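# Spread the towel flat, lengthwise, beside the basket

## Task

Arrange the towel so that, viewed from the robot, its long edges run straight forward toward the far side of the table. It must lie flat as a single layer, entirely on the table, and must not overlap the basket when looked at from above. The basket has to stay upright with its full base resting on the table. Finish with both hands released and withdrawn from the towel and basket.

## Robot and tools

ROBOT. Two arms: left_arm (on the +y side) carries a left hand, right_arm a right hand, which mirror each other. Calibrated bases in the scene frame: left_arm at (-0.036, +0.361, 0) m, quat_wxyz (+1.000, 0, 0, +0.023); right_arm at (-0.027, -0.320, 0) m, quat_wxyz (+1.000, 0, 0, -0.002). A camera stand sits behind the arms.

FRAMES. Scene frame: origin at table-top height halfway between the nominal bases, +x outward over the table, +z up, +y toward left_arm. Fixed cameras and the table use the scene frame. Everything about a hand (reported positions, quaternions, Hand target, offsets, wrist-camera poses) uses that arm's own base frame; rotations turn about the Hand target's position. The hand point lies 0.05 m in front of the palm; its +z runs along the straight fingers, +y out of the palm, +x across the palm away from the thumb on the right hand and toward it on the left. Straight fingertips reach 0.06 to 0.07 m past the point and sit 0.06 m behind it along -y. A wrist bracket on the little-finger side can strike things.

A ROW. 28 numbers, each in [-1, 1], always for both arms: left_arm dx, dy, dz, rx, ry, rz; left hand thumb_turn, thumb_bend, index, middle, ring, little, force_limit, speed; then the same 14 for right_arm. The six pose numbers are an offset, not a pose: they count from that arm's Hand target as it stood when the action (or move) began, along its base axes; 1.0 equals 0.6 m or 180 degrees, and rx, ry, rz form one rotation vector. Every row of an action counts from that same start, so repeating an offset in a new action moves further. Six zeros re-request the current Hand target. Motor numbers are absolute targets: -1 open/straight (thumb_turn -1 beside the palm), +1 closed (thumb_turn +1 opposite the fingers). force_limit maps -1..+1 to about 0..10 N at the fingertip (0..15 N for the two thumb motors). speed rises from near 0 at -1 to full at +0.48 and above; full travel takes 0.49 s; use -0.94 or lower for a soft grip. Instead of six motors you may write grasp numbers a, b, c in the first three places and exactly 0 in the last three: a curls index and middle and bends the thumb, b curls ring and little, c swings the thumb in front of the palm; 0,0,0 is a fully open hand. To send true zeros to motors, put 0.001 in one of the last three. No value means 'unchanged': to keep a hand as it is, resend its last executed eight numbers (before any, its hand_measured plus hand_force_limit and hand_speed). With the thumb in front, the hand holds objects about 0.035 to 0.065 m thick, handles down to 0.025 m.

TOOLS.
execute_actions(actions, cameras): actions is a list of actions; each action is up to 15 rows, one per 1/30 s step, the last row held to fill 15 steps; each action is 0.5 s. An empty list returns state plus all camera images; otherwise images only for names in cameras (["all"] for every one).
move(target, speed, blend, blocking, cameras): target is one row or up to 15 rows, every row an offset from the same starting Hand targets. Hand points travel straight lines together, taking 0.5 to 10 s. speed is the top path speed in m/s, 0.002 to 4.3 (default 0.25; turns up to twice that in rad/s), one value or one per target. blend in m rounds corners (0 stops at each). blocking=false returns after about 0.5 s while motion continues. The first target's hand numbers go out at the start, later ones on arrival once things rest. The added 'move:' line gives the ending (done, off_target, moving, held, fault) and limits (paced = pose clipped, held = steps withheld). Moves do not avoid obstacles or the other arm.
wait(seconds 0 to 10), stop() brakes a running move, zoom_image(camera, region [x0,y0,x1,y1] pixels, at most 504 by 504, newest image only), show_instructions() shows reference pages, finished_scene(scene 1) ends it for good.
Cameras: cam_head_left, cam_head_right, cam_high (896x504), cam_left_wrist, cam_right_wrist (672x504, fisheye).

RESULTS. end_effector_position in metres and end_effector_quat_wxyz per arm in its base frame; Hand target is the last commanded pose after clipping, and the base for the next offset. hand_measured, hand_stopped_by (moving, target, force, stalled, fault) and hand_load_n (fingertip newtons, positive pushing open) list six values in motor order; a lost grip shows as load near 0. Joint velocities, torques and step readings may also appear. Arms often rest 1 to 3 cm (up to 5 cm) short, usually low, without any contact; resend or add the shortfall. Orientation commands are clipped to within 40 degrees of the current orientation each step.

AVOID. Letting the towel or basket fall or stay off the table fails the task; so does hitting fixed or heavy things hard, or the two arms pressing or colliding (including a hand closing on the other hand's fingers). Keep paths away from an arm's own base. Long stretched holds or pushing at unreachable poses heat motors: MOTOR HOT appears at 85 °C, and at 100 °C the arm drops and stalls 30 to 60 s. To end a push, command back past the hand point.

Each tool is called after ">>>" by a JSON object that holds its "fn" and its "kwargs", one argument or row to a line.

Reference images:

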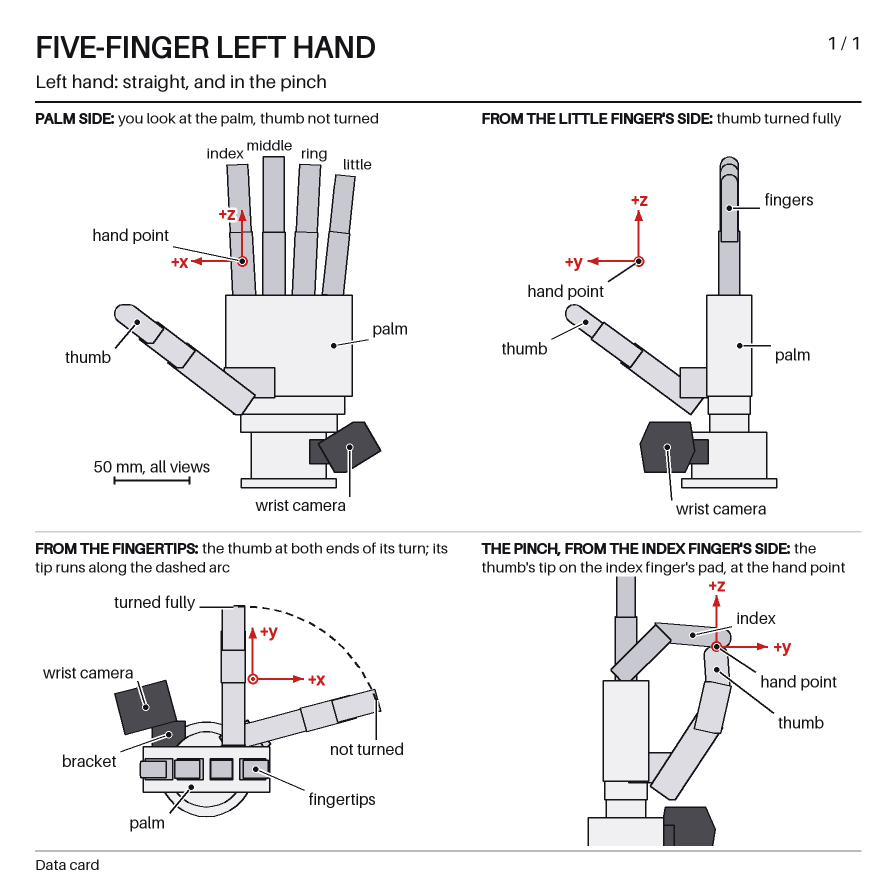

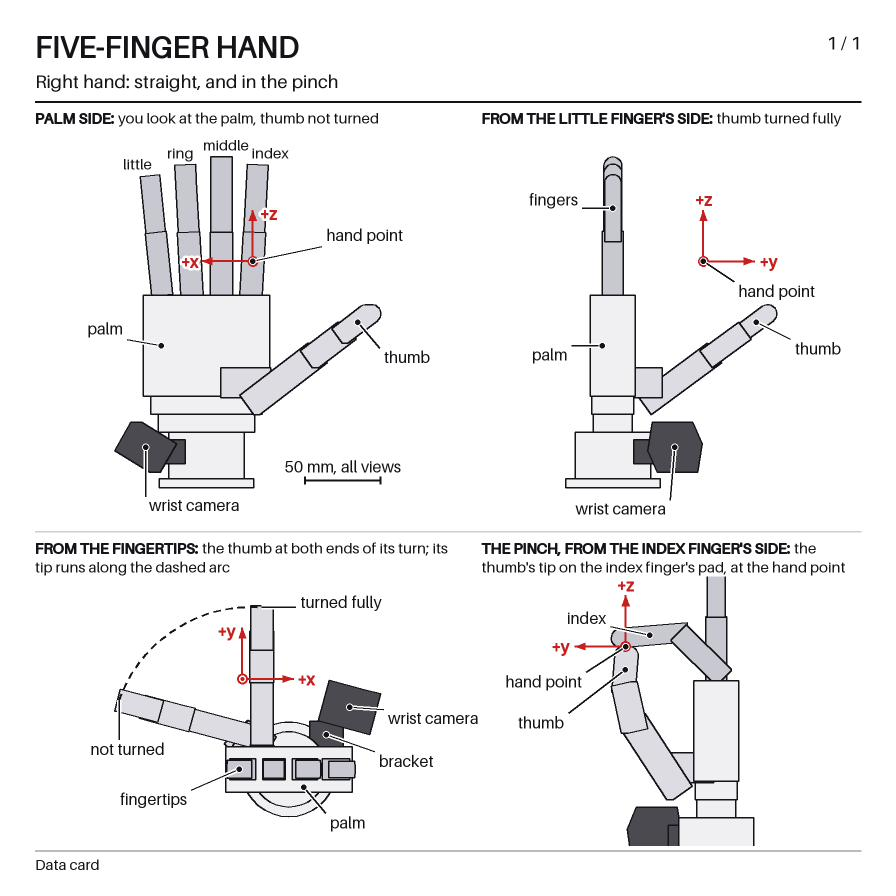

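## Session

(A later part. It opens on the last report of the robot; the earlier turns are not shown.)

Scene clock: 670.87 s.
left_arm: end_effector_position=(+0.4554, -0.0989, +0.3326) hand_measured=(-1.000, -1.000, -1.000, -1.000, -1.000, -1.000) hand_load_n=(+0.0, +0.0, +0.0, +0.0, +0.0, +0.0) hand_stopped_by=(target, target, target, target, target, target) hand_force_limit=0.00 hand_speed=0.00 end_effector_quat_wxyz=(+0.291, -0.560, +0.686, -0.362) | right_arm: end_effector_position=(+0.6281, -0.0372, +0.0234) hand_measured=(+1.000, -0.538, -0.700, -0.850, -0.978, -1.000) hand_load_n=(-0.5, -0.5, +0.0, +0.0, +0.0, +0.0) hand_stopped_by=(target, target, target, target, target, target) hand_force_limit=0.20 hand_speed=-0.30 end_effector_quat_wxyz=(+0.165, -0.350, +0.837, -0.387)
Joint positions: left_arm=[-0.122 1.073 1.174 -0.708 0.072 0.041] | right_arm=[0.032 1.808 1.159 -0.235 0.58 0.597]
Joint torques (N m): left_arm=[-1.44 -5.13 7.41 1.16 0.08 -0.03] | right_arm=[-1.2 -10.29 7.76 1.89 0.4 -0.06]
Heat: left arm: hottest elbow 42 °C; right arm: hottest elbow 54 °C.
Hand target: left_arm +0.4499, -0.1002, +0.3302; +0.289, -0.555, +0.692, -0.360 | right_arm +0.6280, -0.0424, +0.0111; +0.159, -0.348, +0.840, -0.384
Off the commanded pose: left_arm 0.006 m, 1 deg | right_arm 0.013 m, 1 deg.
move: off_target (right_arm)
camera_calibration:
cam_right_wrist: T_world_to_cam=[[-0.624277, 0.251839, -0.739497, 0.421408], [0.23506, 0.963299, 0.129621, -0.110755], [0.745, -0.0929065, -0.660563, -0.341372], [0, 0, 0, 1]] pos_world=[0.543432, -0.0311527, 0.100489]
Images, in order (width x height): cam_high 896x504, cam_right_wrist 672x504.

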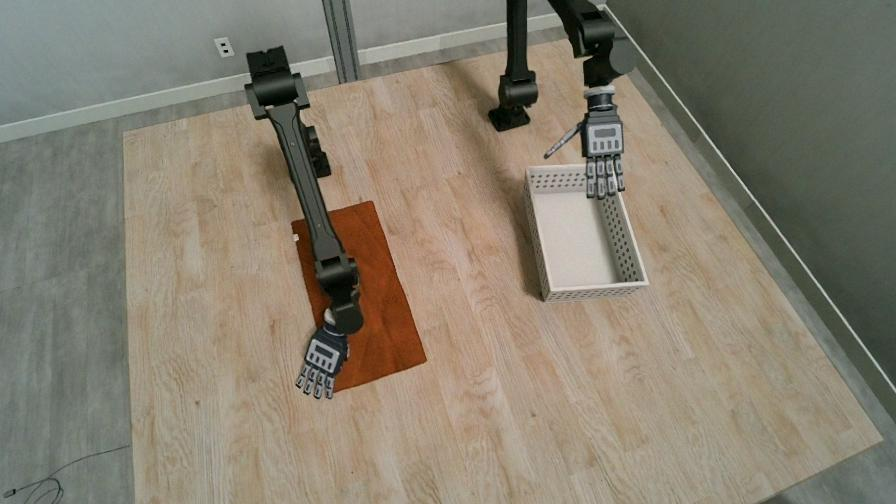

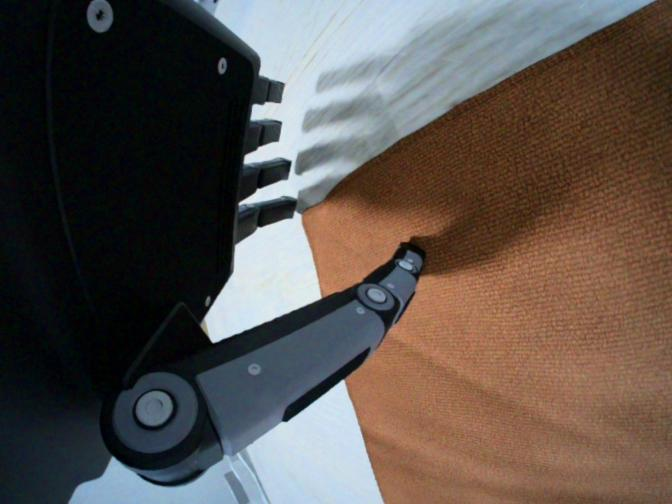

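>>> {"fn": "move", "kwargs": {
  "target": [0,0,0,0,0,0,0,0,0,0,0,0,0,0,0.01,0.0,0.25,0,0,0,0.15,0,1,0,0,0,0.2,-0.3],
  "speed": 0.2,
  "cameras": ["all"]
}}

Scene clock: 680.33 s.
left_arm: end_effector_position=(+0.4554, -0.0989, +0.3326) hand_measured=(-1.000, -1.000, -1.000, -1.000, -1.000, -1.000) hand_load_n=(+0.0, +0.0, +0.0, +0.0, +0.0, +0.0) hand_stopped_by=(target, target, target, target, target, target) hand_force_limit=0.00 hand_speed=0.00 end_effector_quat_wxyz=(+0.291, -0.560, +0.686, -0.362) | right_arm: end_effector_position=(+0.6220, -0.0372, +0.1426) hand_measured=(+1.000, -0.538, -0.700, -0.850, -0.978, -1.000) hand_load_n=(+0.0, +0.0, +0.0, +0.0, +0.0, +0.0) hand_stopped_by=(target, target, target, target, target, target) hand_force_limit=0.20 hand_speed=-0.30 end_effector_quat_wxyz=(+0.147, -0.358, +0.841, -0.379)
Joint positions: left_arm=[-0.122 1.073 1.174 -0.708 0.072 0.041] | right_arm=[0.032 1.662 1.331 -0.598 0.58 0.6]
Joint torques (N m): left_arm=[-1.38 -5.01 7.39 1.05 0.08 -0.03] | right_arm=[-0.56 -12.04 11.7 1.13 0.43 -0.07]
Heat: left arm: hottest elbow 42 °C; right arm: hottest elbow 53 °C.
Hand target: left_arm +0.4499, -0.1002, +0.3302; +0.289, -0.555, +0.692, -0.360 | right_arm +0.6340, -0.0424, +0.1611; +0.159, -0.348, +0.840, -0.384
Off the commanded pose: left_arm 0.006 m, 1 deg | right_arm 0.023 m, 2 deg.
move: off_target (right_arm)
camera_calibration:
cam_left_wrist: T_world_to_cam=[[0.448737, -0.357784, 0.818917, -0.512931], [-0.721937, -0.685236, 0.0962163, 0.228587], [0.526727, -0.634383, -0.565789, 0.000950696], [0, 0, 0, 1]] pos_world=[0.394696, -0.0262793, 0.398592]
cam_right_wrist: T_world_to_cam=[[-0.655225, 0.252943, -0.711829, 0.521163], [0.241839, 0.962923, 0.119559, -0.127475], [0.715678, -0.0938098, -0.692102, -0.235357], [0, 0, 0, 1]] pos_world=[0.540747, -0.0311543, 0.223329]

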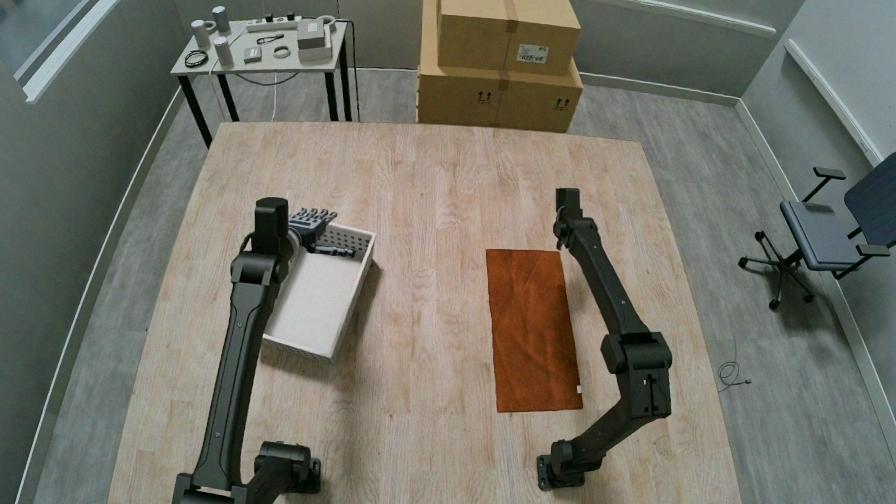

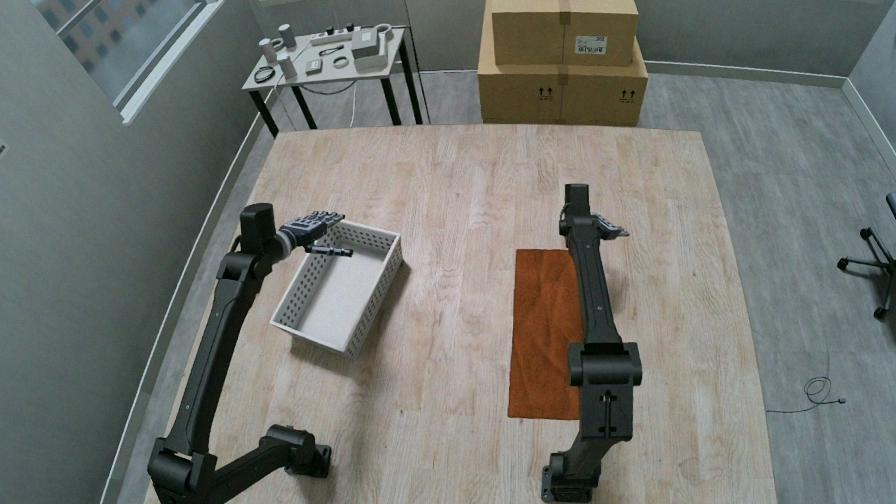

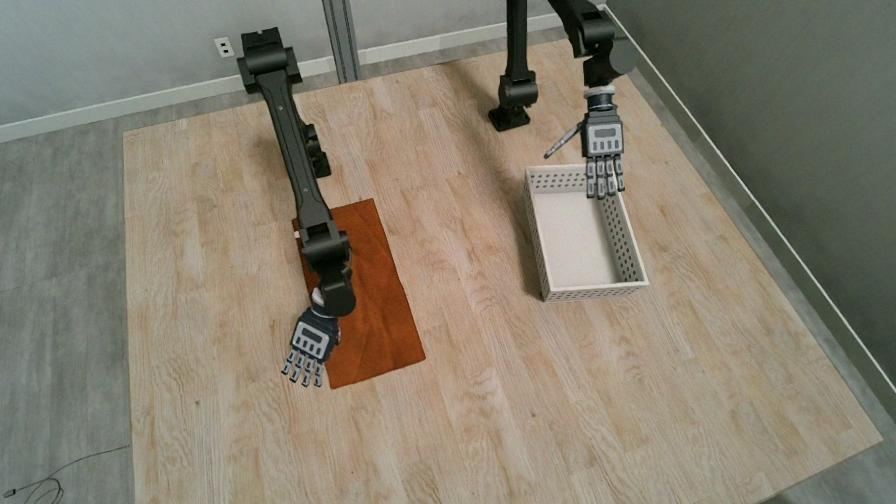

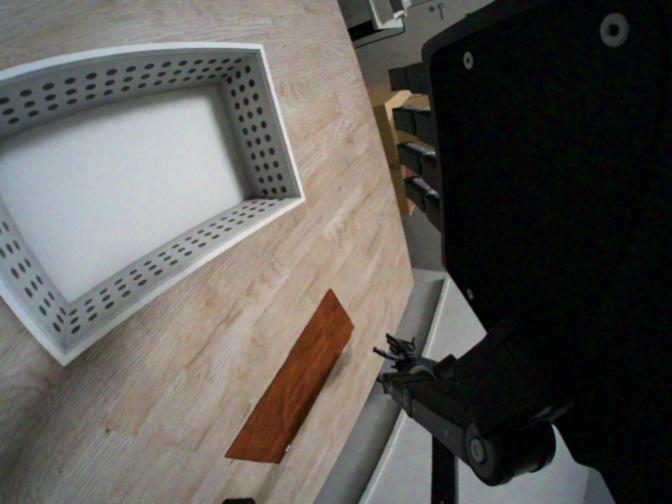

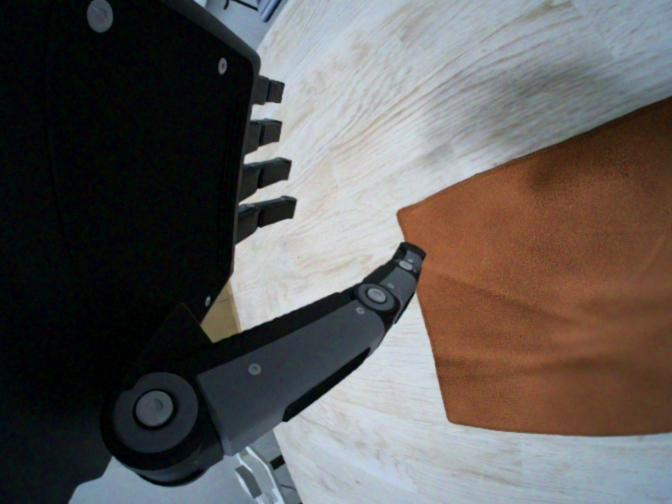

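>>> {"fn": "move", "kwargs": {
  "target": [0,0,0,0,0,0,0,0,0,0,0,0,0,0,-0.39,-0.5627,0.148,0,0,0,0.15,0,1,0,0,0,0.2,-0.3],
  "speed": 0.35,
  "cameras": ["cam_head_left","cam_head_right","cam_high"]
}}

>>> {"fn": "zoom_image", "kwargs": {
  "camera": "cam_head_right",
  "region": [450, 220, 700, 440]
}}

>>> {"fn": "zoom_image", "kwargs": {
  "camera": "cam_high",
  "region": [240, 170, 480, 410]
}}

Scene clock: 698.03 s.
left_arm: end_effector_position=(+0.4554, -0.0989, +0.3326) hand_measured=(-1.000, -1.000, -1.000, -1.000, -1.000, -1.000) hand_load_n=(+0.0, +0.0, +0.0, +0.0, +0.0, +0.0) hand_stopped_by=(target, target, target, target, target, target) hand_force_limit=0.00 hand_speed=0.00 end_effector_quat_wxyz=(+0.291, -0.560, +0.686, -0.362) | right_arm: end_effector_position=(+0.3875, -0.3726, +0.2264) hand_measured=(+1.000, -0.538, -0.700, -0.850, -0.978, -1.000) hand_load_n=(+0.0, +0.0, +0.0, +0.0, +0.0, +0.0) hand_stopped_by=(target, target, target, target, target, target) hand_force_limit=0.20 hand_speed=-0.30 end_effector_quat_wxyz=(+0.153, -0.342, +0.851, -0.367)
Joint positions: left_arm=[-0.122 1.073 1.174 -0.708 0.072 0.041] | right_arm=[-0.83 1.351 1.19 -0.591 -0.026 -0.013]
Joint torques (N m): left_arm=[-1.44 -5.01 7.42 1.11 0.09 -0.03] | right_arm=[0.85 -8.53 13.35 1.42 0.06 -0.16]
Heat: left arm: hottest elbow 42 °C; right arm: hottest elbow 54 °C.
Hand target: left_arm +0.4499, -0.1002, +0.3302; +0.289, -0.555, +0.692, -0.360 | right_arm +0.3999, -0.3802, +0.2500; +0.159, -0.347, +0.840, -0.384
Off the commanded pose: left_arm 0.006 m, 1 deg | right_arm 0.028 m, 2 deg.
move: off_target (right_arm)
Images, in order (width x height): cam_head_left 896x504, cam_head_right 896x504, cam_high 896x504.

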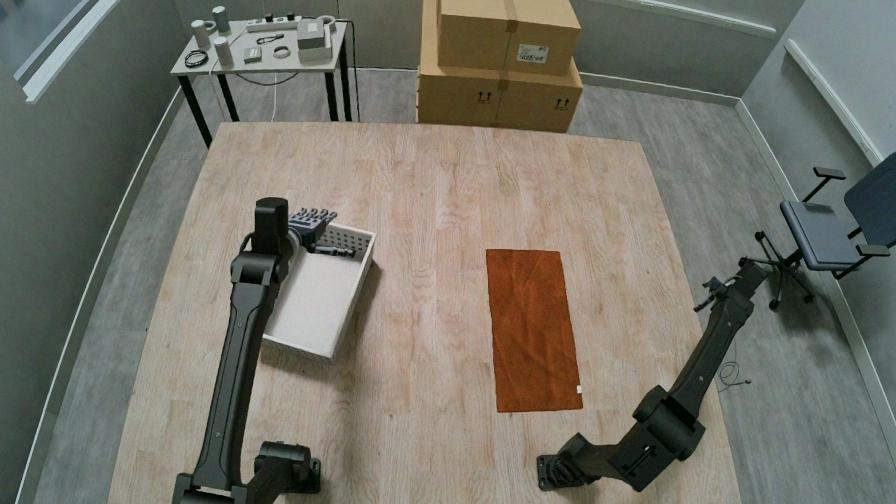

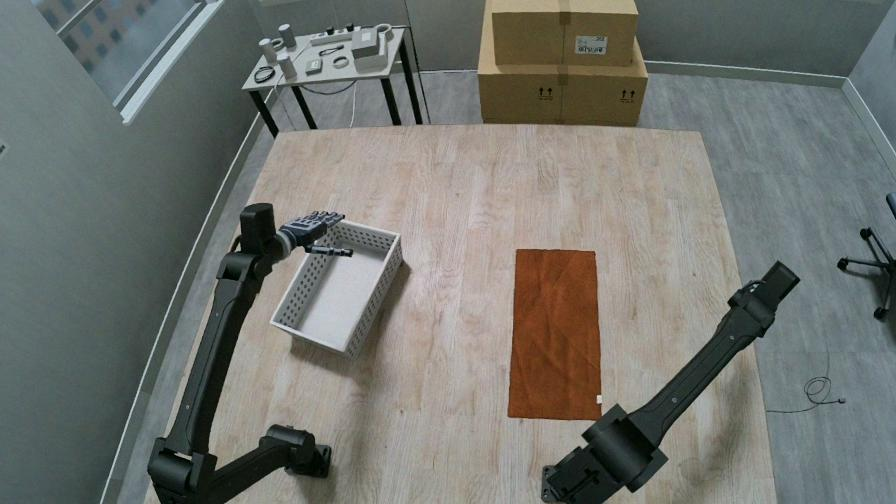

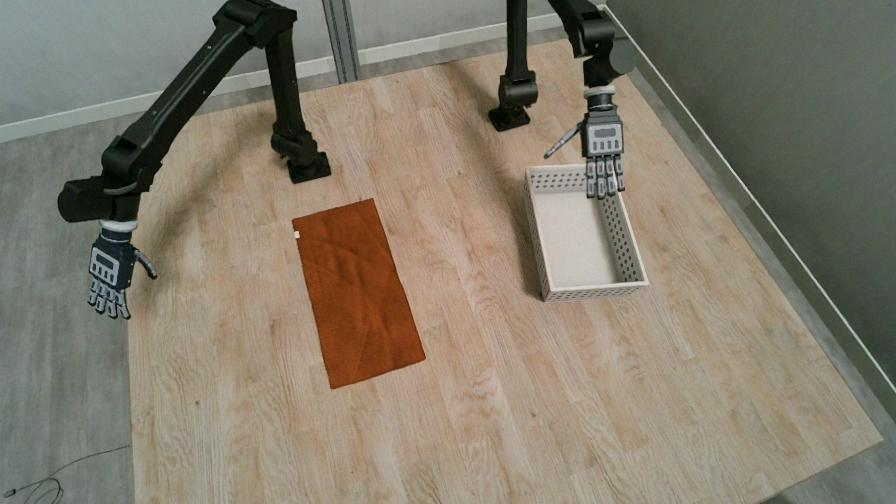

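Scaled by 2.016.

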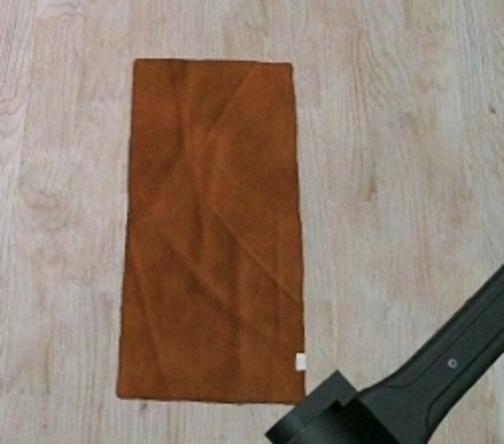

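Scaled by 2.100.

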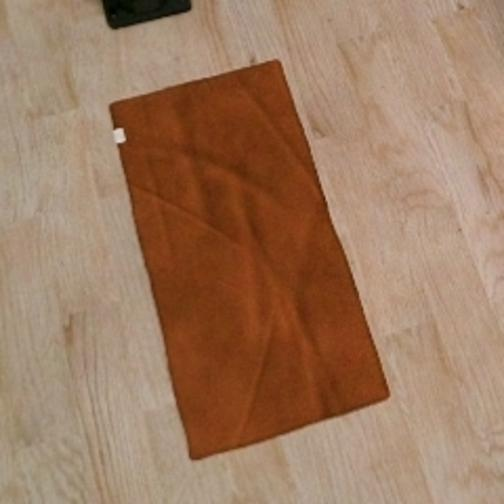

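>>> {"fn": "finished_scene", "kwargs": {

}}

The scene is finished: the task was done.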